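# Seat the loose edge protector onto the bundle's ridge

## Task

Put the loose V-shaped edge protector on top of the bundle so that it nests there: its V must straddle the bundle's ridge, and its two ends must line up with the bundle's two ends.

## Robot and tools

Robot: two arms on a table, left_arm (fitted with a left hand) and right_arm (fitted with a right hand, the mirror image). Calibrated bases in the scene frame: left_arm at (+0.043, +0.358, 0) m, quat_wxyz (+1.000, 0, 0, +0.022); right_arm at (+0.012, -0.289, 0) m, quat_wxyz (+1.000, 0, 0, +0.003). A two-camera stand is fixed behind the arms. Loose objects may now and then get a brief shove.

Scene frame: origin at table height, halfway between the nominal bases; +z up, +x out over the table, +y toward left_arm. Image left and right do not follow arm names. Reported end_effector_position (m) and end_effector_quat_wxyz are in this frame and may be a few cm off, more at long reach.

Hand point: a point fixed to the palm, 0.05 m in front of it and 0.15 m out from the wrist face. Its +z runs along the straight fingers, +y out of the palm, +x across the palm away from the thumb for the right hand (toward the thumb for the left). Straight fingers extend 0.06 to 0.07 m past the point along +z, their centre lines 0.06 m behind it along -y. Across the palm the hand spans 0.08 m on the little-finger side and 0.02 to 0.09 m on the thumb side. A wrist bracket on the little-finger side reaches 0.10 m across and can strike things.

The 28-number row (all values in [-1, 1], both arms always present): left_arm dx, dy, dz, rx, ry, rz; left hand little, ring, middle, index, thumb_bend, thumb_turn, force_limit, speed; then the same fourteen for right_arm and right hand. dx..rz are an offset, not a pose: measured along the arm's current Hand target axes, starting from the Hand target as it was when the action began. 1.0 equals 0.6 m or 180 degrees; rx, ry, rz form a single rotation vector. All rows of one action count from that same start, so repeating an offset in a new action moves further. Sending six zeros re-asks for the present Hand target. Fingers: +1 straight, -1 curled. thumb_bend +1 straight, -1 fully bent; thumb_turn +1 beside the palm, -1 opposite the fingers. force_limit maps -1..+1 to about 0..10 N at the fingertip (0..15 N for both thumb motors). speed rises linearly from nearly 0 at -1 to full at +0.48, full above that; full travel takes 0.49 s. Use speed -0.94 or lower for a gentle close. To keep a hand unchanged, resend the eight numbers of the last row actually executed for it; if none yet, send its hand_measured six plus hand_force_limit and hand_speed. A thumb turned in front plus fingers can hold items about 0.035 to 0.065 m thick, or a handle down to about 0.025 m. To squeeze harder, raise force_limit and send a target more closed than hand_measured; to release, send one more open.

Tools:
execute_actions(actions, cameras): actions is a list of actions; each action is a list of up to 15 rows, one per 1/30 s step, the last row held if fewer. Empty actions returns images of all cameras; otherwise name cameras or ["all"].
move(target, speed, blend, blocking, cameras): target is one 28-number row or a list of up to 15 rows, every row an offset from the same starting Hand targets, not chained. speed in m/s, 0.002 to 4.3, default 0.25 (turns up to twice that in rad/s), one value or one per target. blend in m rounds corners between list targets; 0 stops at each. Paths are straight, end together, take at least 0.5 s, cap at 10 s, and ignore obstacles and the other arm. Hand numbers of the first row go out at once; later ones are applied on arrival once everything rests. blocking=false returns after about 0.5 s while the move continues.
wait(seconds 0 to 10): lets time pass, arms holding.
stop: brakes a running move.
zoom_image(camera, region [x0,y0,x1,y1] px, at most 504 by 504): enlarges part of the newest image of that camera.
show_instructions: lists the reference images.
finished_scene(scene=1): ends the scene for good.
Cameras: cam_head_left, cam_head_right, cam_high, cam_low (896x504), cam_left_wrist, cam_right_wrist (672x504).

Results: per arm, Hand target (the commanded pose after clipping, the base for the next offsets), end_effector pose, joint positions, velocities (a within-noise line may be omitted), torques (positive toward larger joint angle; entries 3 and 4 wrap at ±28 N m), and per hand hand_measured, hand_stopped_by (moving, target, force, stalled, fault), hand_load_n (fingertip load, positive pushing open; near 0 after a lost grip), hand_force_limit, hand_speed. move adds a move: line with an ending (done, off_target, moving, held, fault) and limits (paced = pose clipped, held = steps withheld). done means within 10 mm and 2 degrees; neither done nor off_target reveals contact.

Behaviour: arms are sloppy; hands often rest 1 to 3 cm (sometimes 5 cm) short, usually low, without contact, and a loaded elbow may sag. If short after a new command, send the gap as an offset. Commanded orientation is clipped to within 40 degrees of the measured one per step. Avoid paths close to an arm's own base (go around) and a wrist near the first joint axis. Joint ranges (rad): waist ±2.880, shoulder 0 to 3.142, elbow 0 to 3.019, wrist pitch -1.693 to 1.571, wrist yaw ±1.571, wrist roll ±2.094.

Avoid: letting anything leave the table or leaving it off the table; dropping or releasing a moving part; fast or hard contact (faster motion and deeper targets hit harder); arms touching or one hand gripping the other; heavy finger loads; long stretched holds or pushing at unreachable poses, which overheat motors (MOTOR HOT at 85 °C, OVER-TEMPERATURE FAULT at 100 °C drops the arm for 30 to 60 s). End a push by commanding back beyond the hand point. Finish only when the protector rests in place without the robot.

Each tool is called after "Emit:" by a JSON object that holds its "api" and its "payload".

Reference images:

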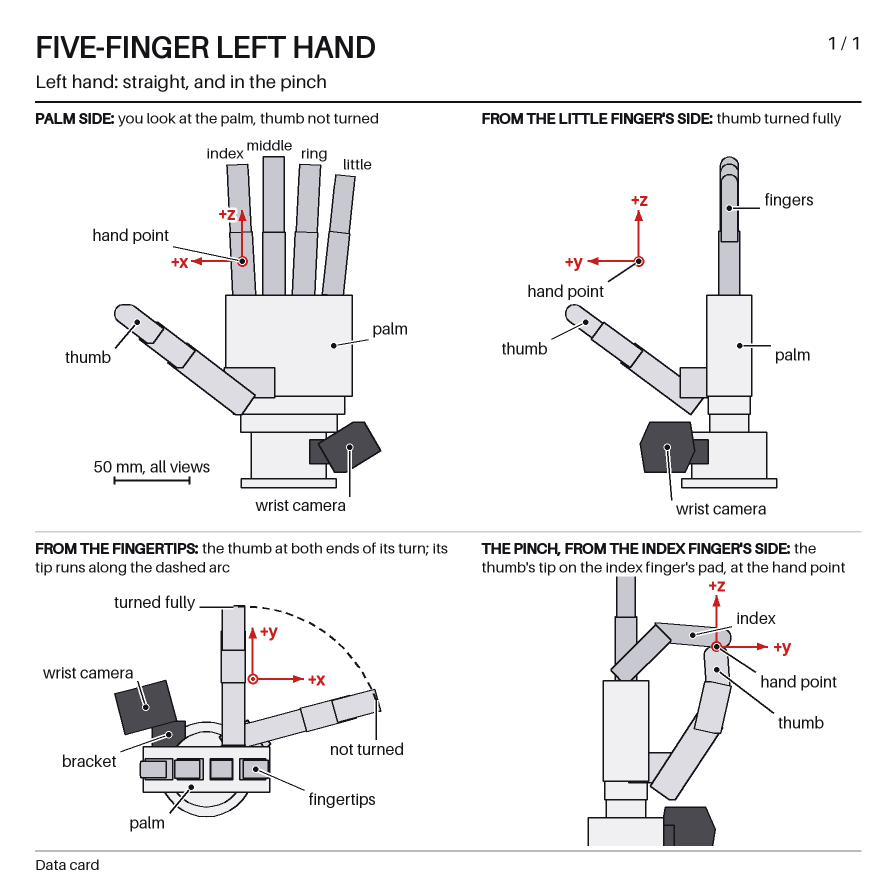

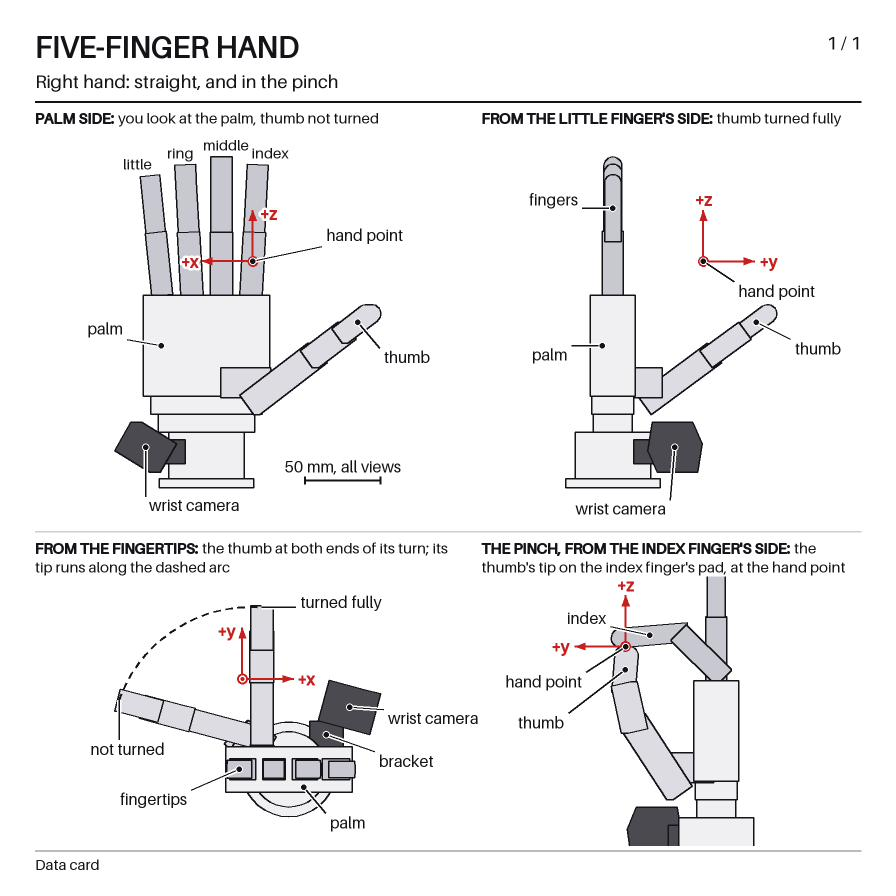

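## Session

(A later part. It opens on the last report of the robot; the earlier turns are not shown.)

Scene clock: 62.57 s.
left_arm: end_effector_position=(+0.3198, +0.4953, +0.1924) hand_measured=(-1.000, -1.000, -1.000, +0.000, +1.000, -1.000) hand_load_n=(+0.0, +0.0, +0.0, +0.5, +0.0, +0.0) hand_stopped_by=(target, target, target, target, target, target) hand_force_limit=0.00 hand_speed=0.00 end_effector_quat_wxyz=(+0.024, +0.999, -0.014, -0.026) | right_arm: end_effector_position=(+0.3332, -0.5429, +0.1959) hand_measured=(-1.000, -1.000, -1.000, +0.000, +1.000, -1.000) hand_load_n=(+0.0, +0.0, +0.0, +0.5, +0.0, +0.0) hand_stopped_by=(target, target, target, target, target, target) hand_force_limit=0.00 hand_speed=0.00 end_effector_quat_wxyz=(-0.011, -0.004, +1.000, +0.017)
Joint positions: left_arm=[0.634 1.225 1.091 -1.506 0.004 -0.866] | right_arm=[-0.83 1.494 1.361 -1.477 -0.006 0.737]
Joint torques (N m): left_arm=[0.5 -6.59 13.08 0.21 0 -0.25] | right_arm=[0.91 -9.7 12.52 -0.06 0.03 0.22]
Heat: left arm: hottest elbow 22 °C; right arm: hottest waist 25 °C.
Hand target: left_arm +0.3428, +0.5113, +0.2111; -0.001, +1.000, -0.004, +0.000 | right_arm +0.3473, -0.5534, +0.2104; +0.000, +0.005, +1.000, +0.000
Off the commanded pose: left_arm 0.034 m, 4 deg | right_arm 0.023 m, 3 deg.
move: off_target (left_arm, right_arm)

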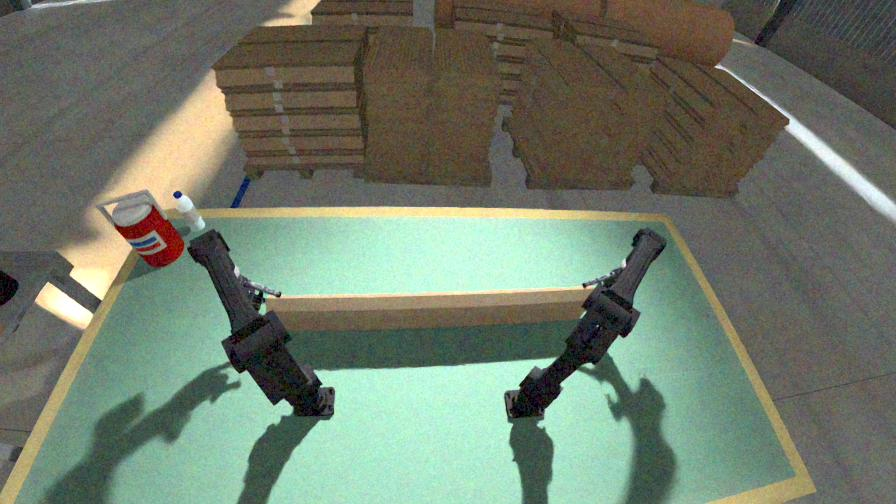

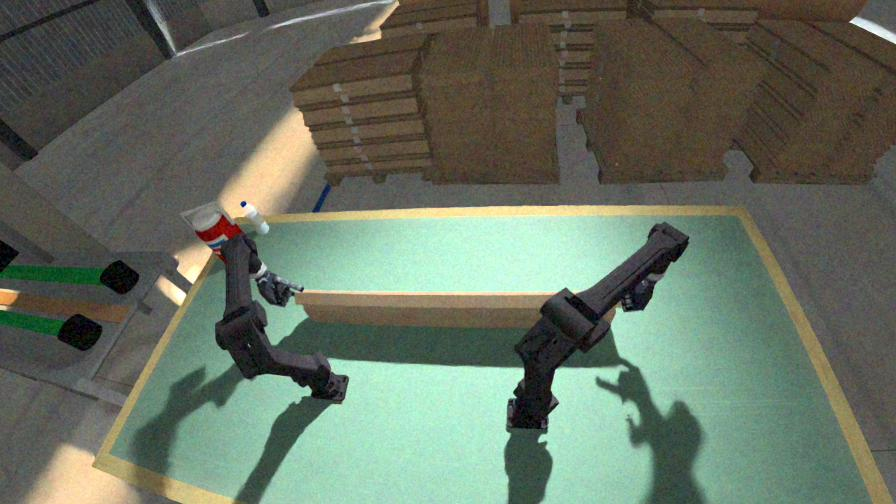

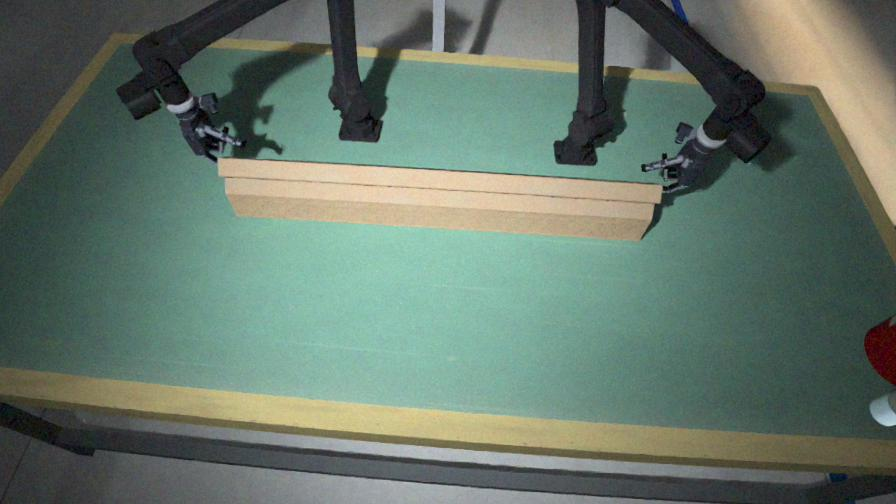

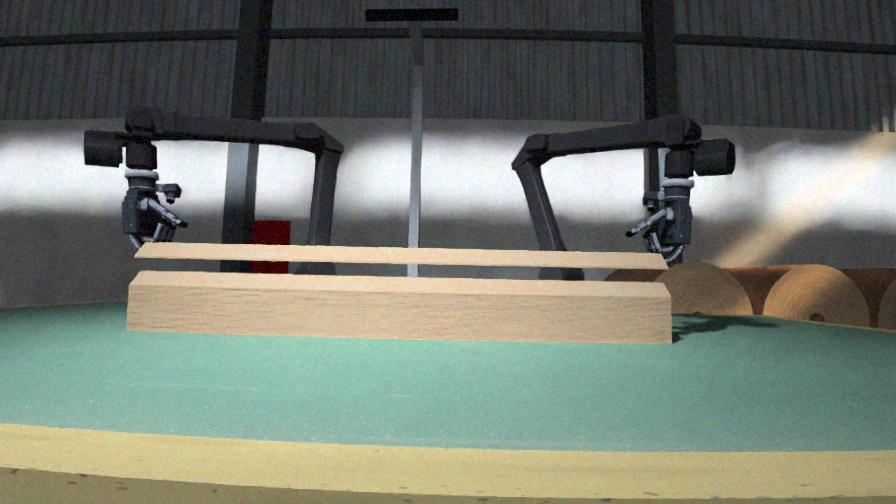

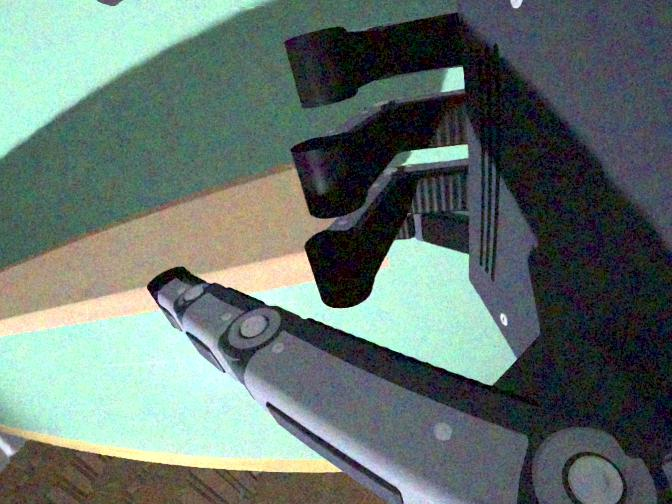

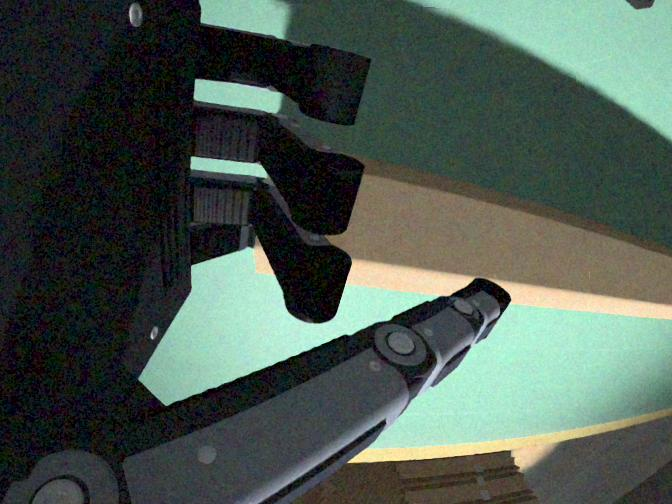

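Emit:
{"api": "move", "payload": {"target": [-0.03,0.018,0.082,0,0,0,-1,-1,-1,0,1,-1,0,0,0.007,0.013,0.072,0,0,0,-1,-1,-1,0,1,-1,0,0], "speed": 0.05, "cameras": ["all"]}}

Emit:
{"api": "zoom_image", "payload": {"camera": "cam_high", "region": [600, 130, 710, 240]}}

Emit:
{"api": "zoom_image", "payload": {"camera": "cam_high", "region": [180, 110, 290, 220]}}

Emit:
{"api": "zoom_image", "payload": {"camera": "cam_low", "region": [560, 200, 760, 360]}}

Emit:
{"api": "zoom_image", "payload": {"camera": "cam_low", "region": [80, 200, 280, 360]}}

Scene clock: 65.07 s.
left_arm: end_effector_position=(+0.3228, +0.4998, +0.1569) hand_measured=(-1.000, -1.000, -1.000, +0.000, +1.000, -1.000) hand_load_n=(+0.0, +0.0, +0.0, +1.0, +0.0, +0.0) hand_stopped_by=(target, target, target, target, target, target) hand_force_limit=0.00 hand_speed=0.00 end_effector_quat_wxyz=(+0.007, +1.000, -0.011, -0.013) | right_arm: end_effector_position=(+0.3366, -0.5472, +0.1692) hand_measured=(-1.000, -1.000, -1.000, +0.000, +1.000, -1.000) hand_load_n=(+0.0, +0.0, +0.0, +1.0, +0.0, +0.0) hand_stopped_by=(target, target, target, target, target, target) hand_force_limit=0.00 hand_speed=0.00 end_effector_quat_wxyz=(-0.004, +0.003, +1.000, +0.001)
Joint positions: left_arm=[0.634 1.225 1.001 -1.376 -0.005 -0.872] | right_arm=[-0.828 1.494 1.295 -1.378 0.003 0.754]
Joint torques (N m): left_arm=[1.08 -9.35 7.62 0.18 0.04 -0.18] | right_arm=[1.08 -9.88 7.72 0.69 0 0.2]
Heat: left arm: hottest elbow 22 °C; right arm: hottest waist 25 °C.
Hand target: left_arm +0.3247, +0.5007, +0.1618; -0.001, +1.000, -0.004, +0.000 | right_arm +0.3431, -0.5456, +0.1672; -0.001, +0.005, +1.000, +0.000
Off the commanded pose: left_arm 0.005 m, 2 deg | right_arm 0.007 m, 0 deg.
move: done

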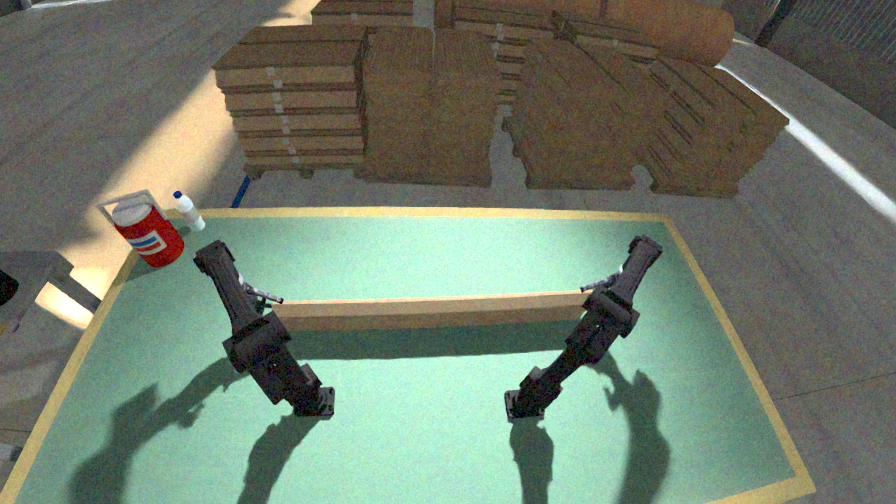

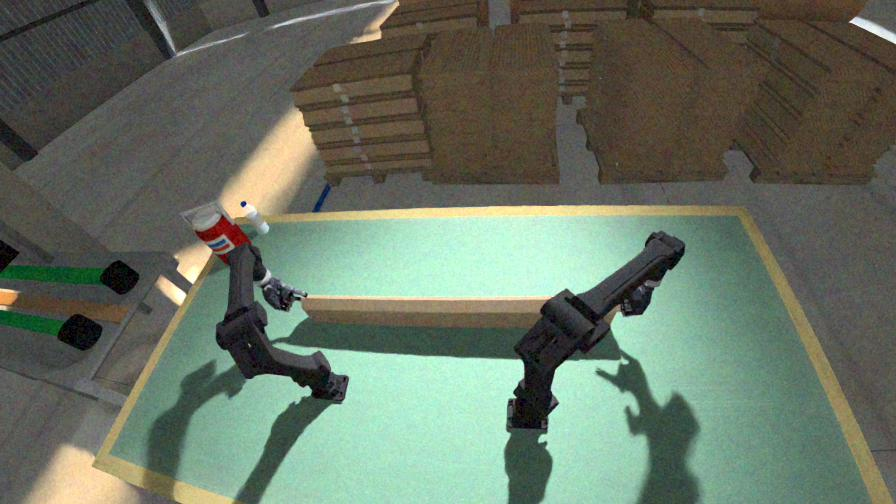

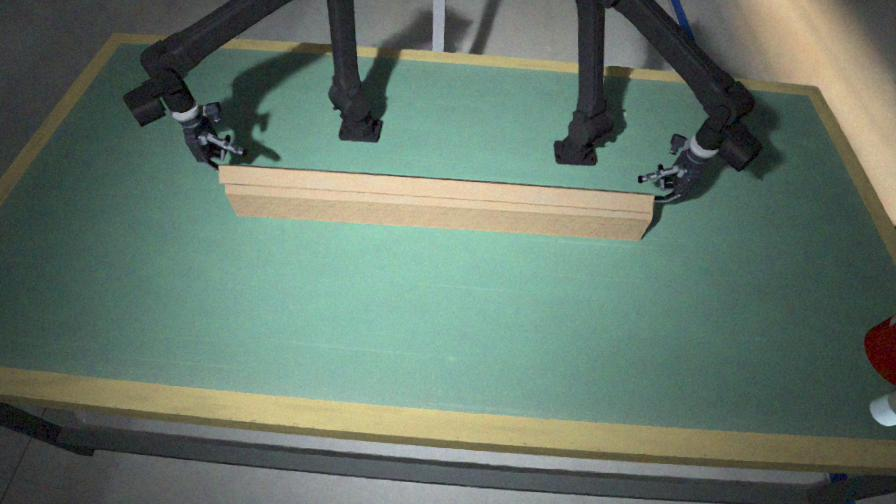

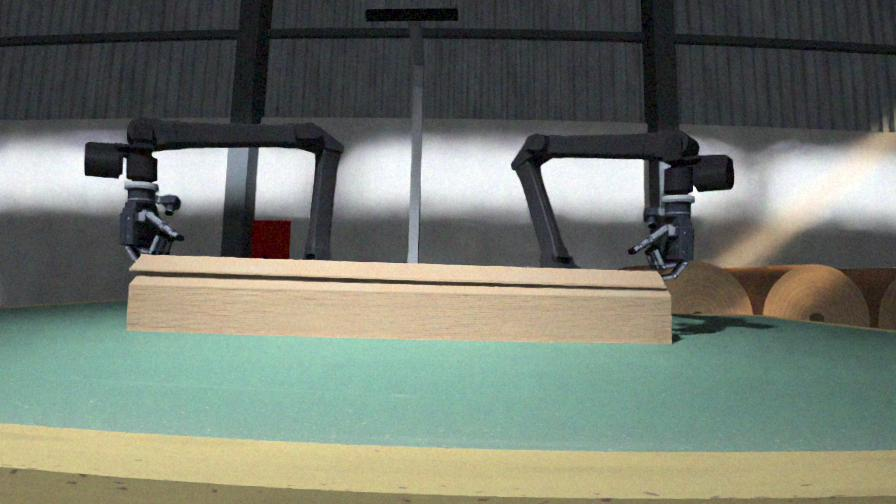

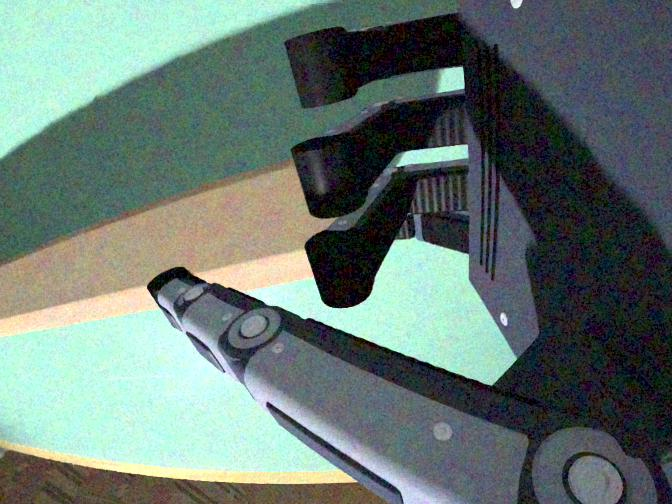

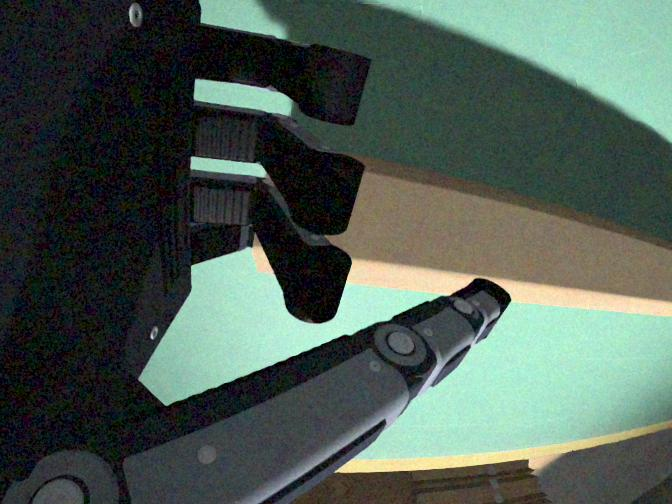

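Scaled by 4.582 from the camera's 896x504 image, which has a finer 1280x720 frame.

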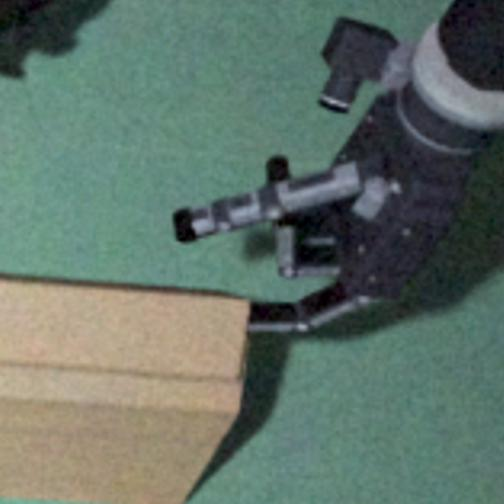

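Scaled by 4.582 from the camera's 896x504 image, which has a finer 1280x720 frame.

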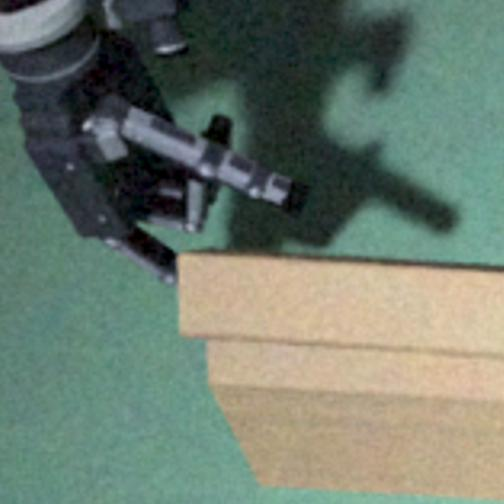

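Scaled by 2.520 from the camera's 896x504 image, which has a finer 1280x720 frame.

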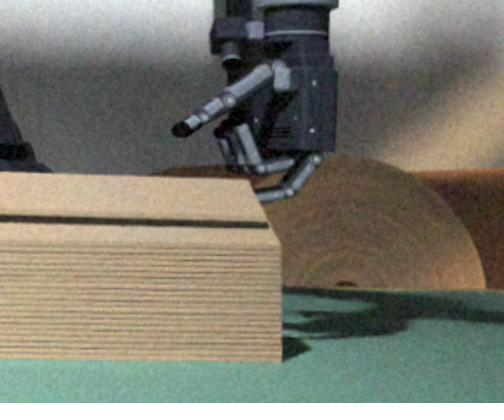

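Scaled by 2.520 from the camera's 896x504 image, which has a finer 1280x720 frame.

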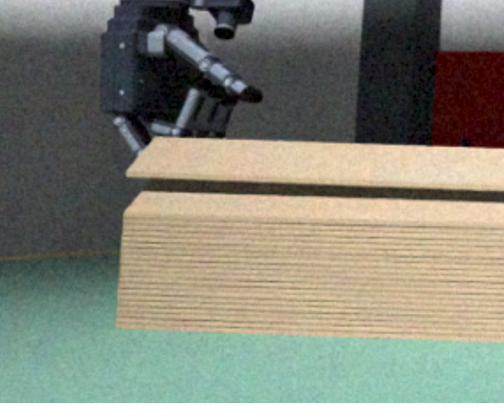

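Emit:
{"api": "move", "payload": {"target": [-0.005,-0.01,0.02,0,0,0,-1,-1,-1,0,1,-1,0,0,-0.008,0.01,0.03,0,0,0,-1,-1,-1,0,1,-1,0,0], "speed": 0.05, "cameras": ["all"]}}

Emit:
{"api": "zoom_image", "payload": {"camera": "cam_high", "region": [600, 130, 710, 240]}}

Emit:
{"api": "zoom_image", "payload": {"camera": "cam_high", "region": [180, 110, 290, 220]}}

Emit:
{"api": "zoom_image", "payload": {"camera": "cam_low", "region": [600, 220, 700, 320]}}

Emit:
{"api": "zoom_image", "payload": {"camera": "cam_low", "region": [100, 220, 200, 320]}}

Scene clock: 66.77 s.
left_arm: end_effector_position=(+0.3219, +0.5022, +0.1548) hand_measured=(-1.000, -1.000, -1.000, +0.000, +1.000, -1.000) hand_load_n=(+0.0, +0.0, +0.0, -3.5, +0.0, +0.0) hand_stopped_by=(target, target, target, target, target, target) hand_force_limit=0.00 hand_speed=0.00 end_effector_quat_wxyz=(+0.007, +1.000, -0.007, -0.006) | right_arm: end_effector_position=(+0.3387, -0.5465, +0.1596) hand_measured=(-1.000, -1.000, -1.000, +0.000, +1.000, -1.000) hand_load_n=(+0.0, +0.0, +0.0, -6.0, +0.0, +0.0) hand_stopped_by=(target, target, target, target, target, target) hand_force_limit=0.00 hand_speed=0.00 end_effector_quat_wxyz=(-0.001, +0.002, +1.000, -0.003)
Joint positions: left_arm=[0.647 1.22 0.99 -1.359 0.004 -0.866] | right_arm=[-0.822 1.495 1.27 -1.342 0.005 0.759]
Joint torques (N m): left_arm=[1.61 -7.71 6.75 0.77 -0.03 0] | right_arm=[2.26 -9.35 6.34 1.1 -0.05 0.26]
Heat: left arm: hottest elbow 22 °C; right arm: hottest waist 25 °C.
Hand target: left_arm +0.3217, +0.5068, +0.1498; +0.000, +1.000, -0.004, +0.000 | right_arm +0.3480, -0.5396, +0.1493; +0.000, +0.005, +1.000, +0.000
Off the commanded pose: left_arm 0.007 m, 1 deg | right_arm 0.016 m, 0 deg.
move: off_target (right_arm)

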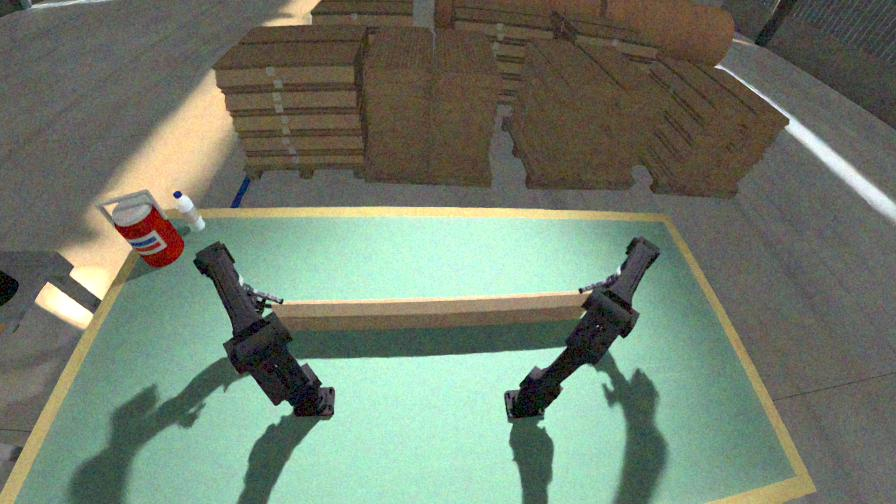

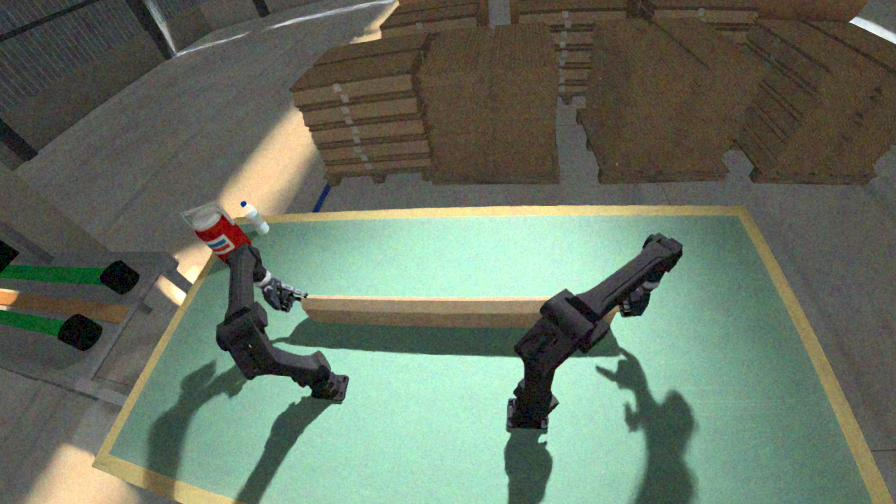

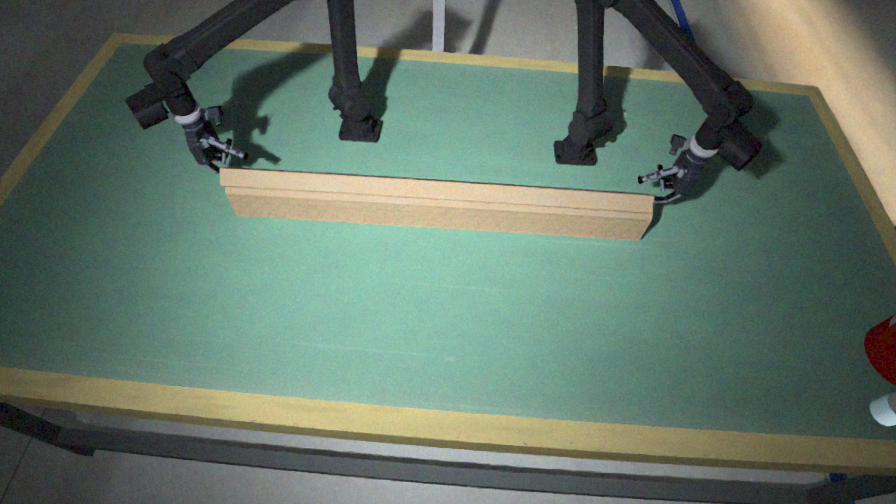

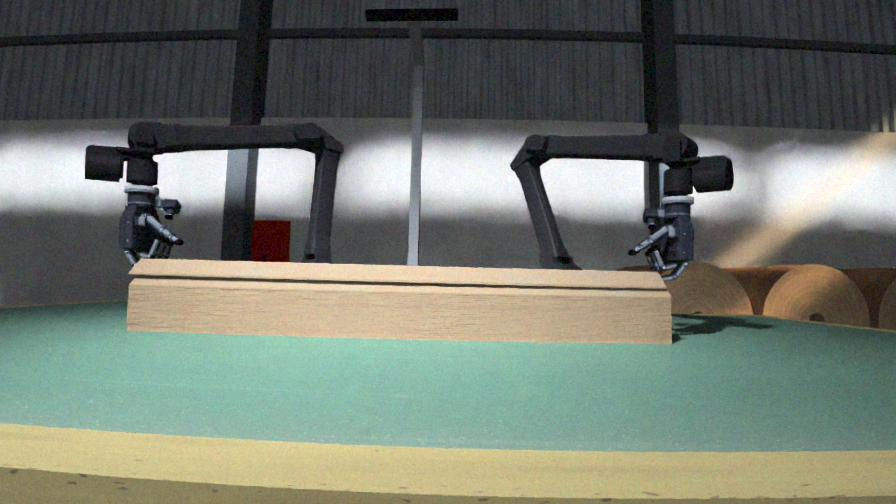

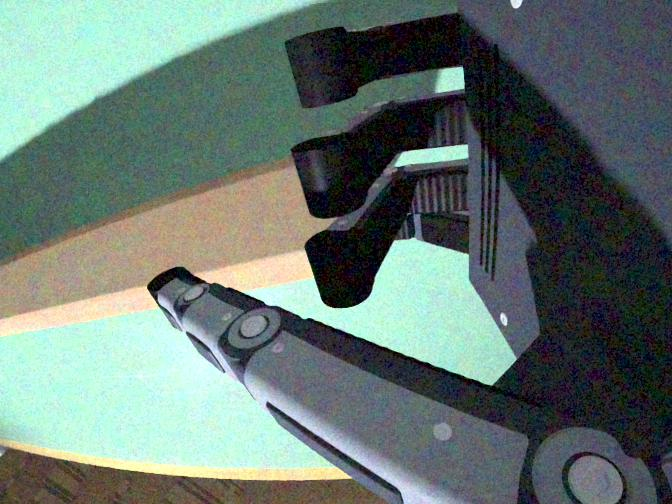

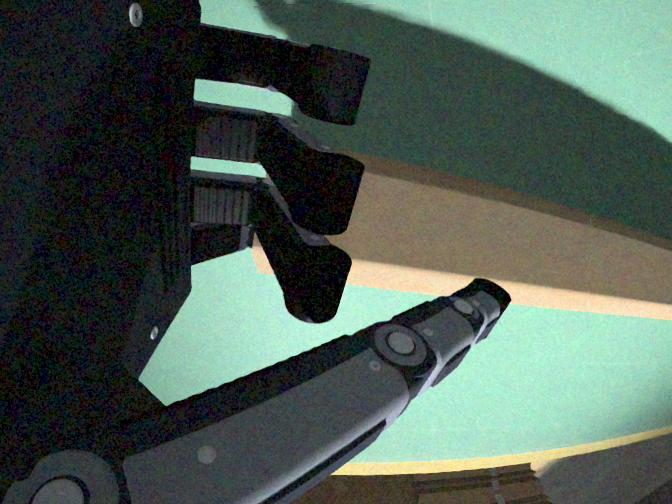

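Scaled by 4.582 from the camera's 896x504 image, which has a finer 1280x720 frame.

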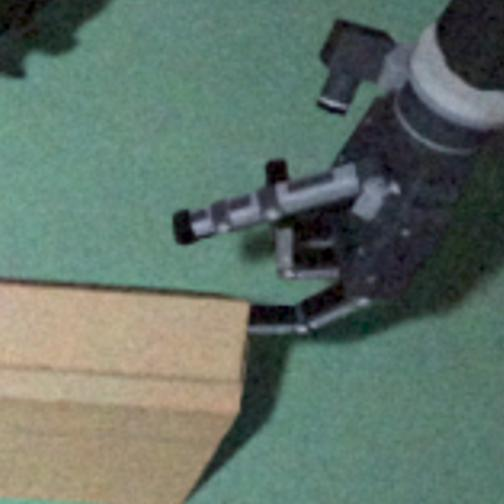

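Scaled by 4.582 from the camera's 896x504 image, which has a finer 1280x720 frame.

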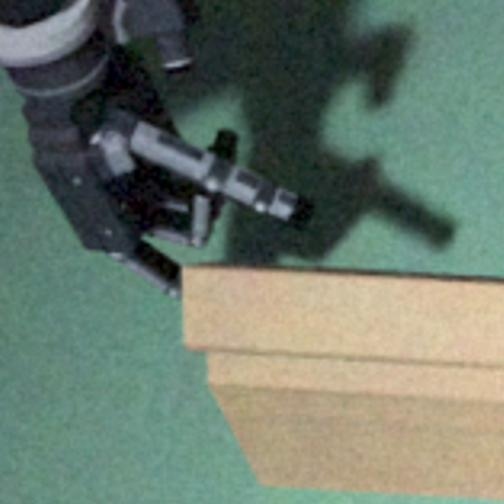

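Scaled by 5.040 from the camera's 896x504 image, which has a finer 1280x720 frame.

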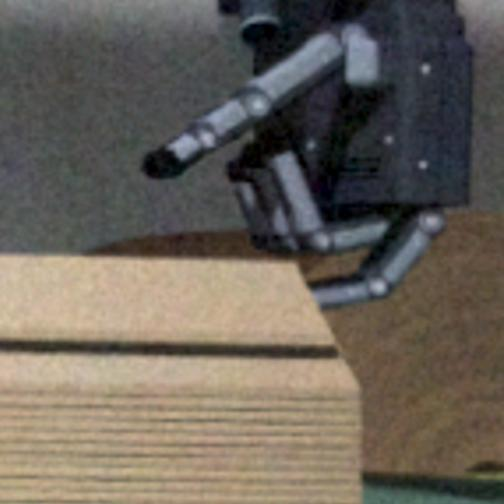

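Scaled by 5.040 from the camera's 896x504 image, which has a finer 1280x720 frame.

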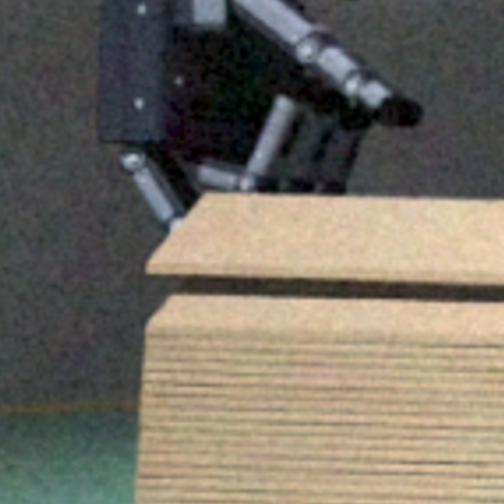

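Emit:
{"api": "move", "payload": {"target": [0,-0.035,-0.004,0,0,0,-1,-1,-1,0,1,-1,0,0,0,0,-0.012,0,0,0,-1,-1,-1,0,1,-1,0,0], "speed": 0.04, "cameras": ["cam_high","cam_low"]}}

Emit:
{"api": "zoom_image", "payload": {"camera": "cam_high", "region": [600, 130, 710, 240]}}

Emit:
{"api": "zoom_image", "payload": {"camera": "cam_low", "region": [600, 220, 700, 320]}}

Emit:
{"api": "zoom_image", "payload": {"camera": "cam_low", "region": [100, 220, 200, 320]}}

Scene clock: 68.77 s.
left_arm: end_effector_position=(+0.3149, +0.5184, +0.1485) hand_measured=(-1.000, -1.000, -1.000, +0.000, +1.000, -1.000) hand_load_n=(+0.0, +0.0, +0.0, +0.0, +0.0, +0.0) hand_stopped_by=(target, target, target, target, target, target) hand_force_limit=0.00 hand_speed=0.00 end_effector_quat_wxyz=(+0.007, +1.000, +0.005, -0.011) | right_arm: end_effector_position=(+0.3388, -0.5464, +0.1599) hand_measured=(-1.000, -1.000, -1.000, +0.000, +1.000, -1.000) hand_load_n=(+0.0, +0.0, +0.0, -5.0, +0.0, +0.0) hand_stopped_by=(target, target, target, target, target, target) hand_force_limit=0.00 hand_speed=0.00 end_effector_quat_wxyz=(+0.000, +0.002, +1.000, -0.003)
Joint positions: left_arm=[0.696 1.239 0.99 -1.347 -0.003 -0.841] | right_arm=[-0.822 1.494 1.27 -1.342 0.005 0.759]
Joint torques (N m): left_arm=[1.49 -6.48 9.61 0.28 -0.04 0.14] | right_arm=[2.26 -9.7 7.68 0.32 -0.09 0.26]
Heat: left arm: hottest elbow 22 °C; right arm: hottest waist 25 °C.
Hand target: left_arm +0.3219, +0.5277, +0.1522; +0.000, +1.000, -0.004, +0.000 | right_arm +0.3480, -0.5397, +0.1565; +0.000, +0.005, +1.000, +0.000
Off the commanded pose: left_arm 0.012 m, 2 deg | right_arm 0.012 m, 1 deg.
move: off_target (left_arm, right_arm)
Images, in order (width x height): cam_high 896x504, cam_low 896x504.

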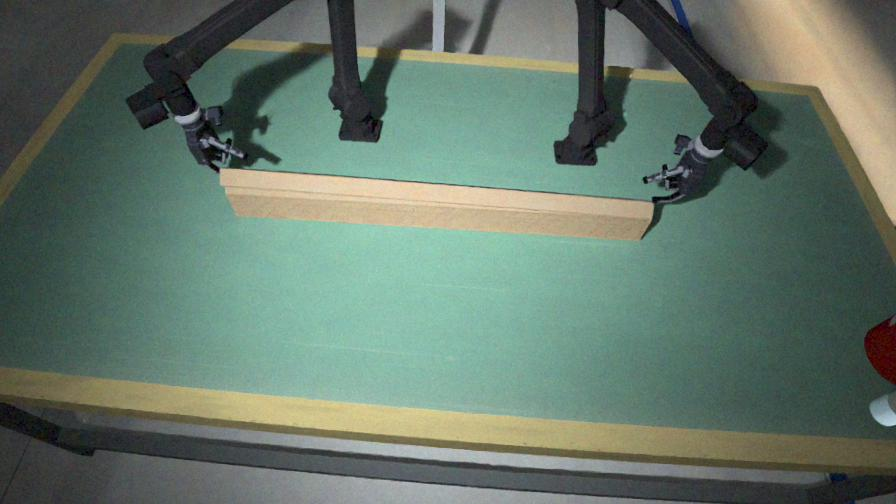

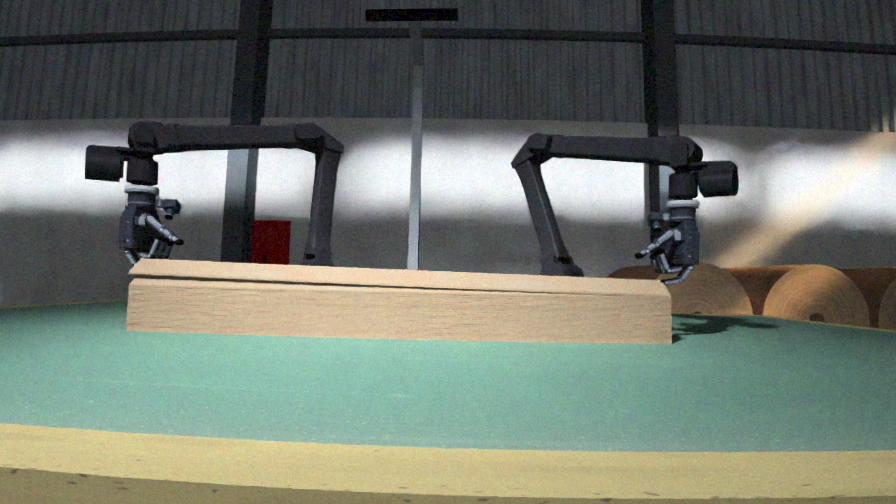

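Scaled by 4.582 from the camera's 896x504 image, which has a finer 1280x720 frame.

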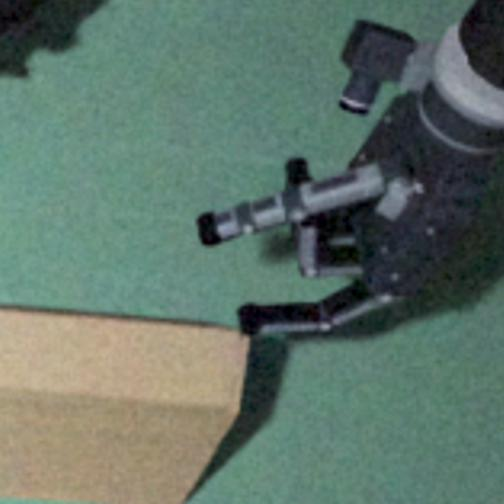

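Scaled by 5.040 from the camera's 896x504 image, which has a finer 1280x720 frame.

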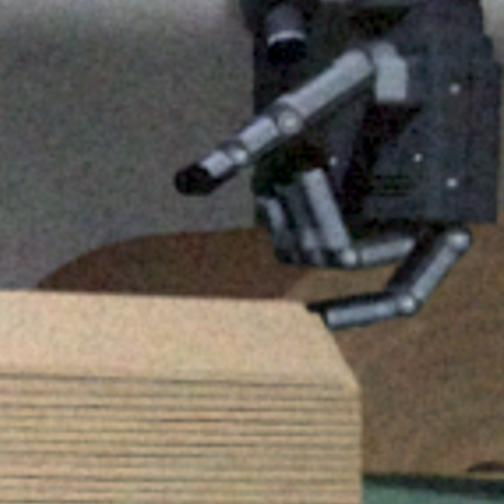

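Scaled by 5.040 from the camera's 896x504 image, which has a finer 1280x720 frame.

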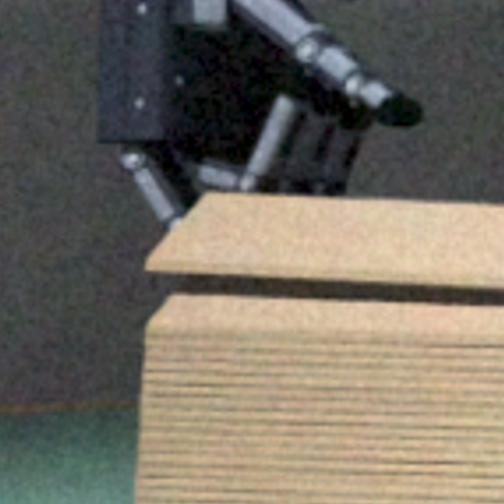

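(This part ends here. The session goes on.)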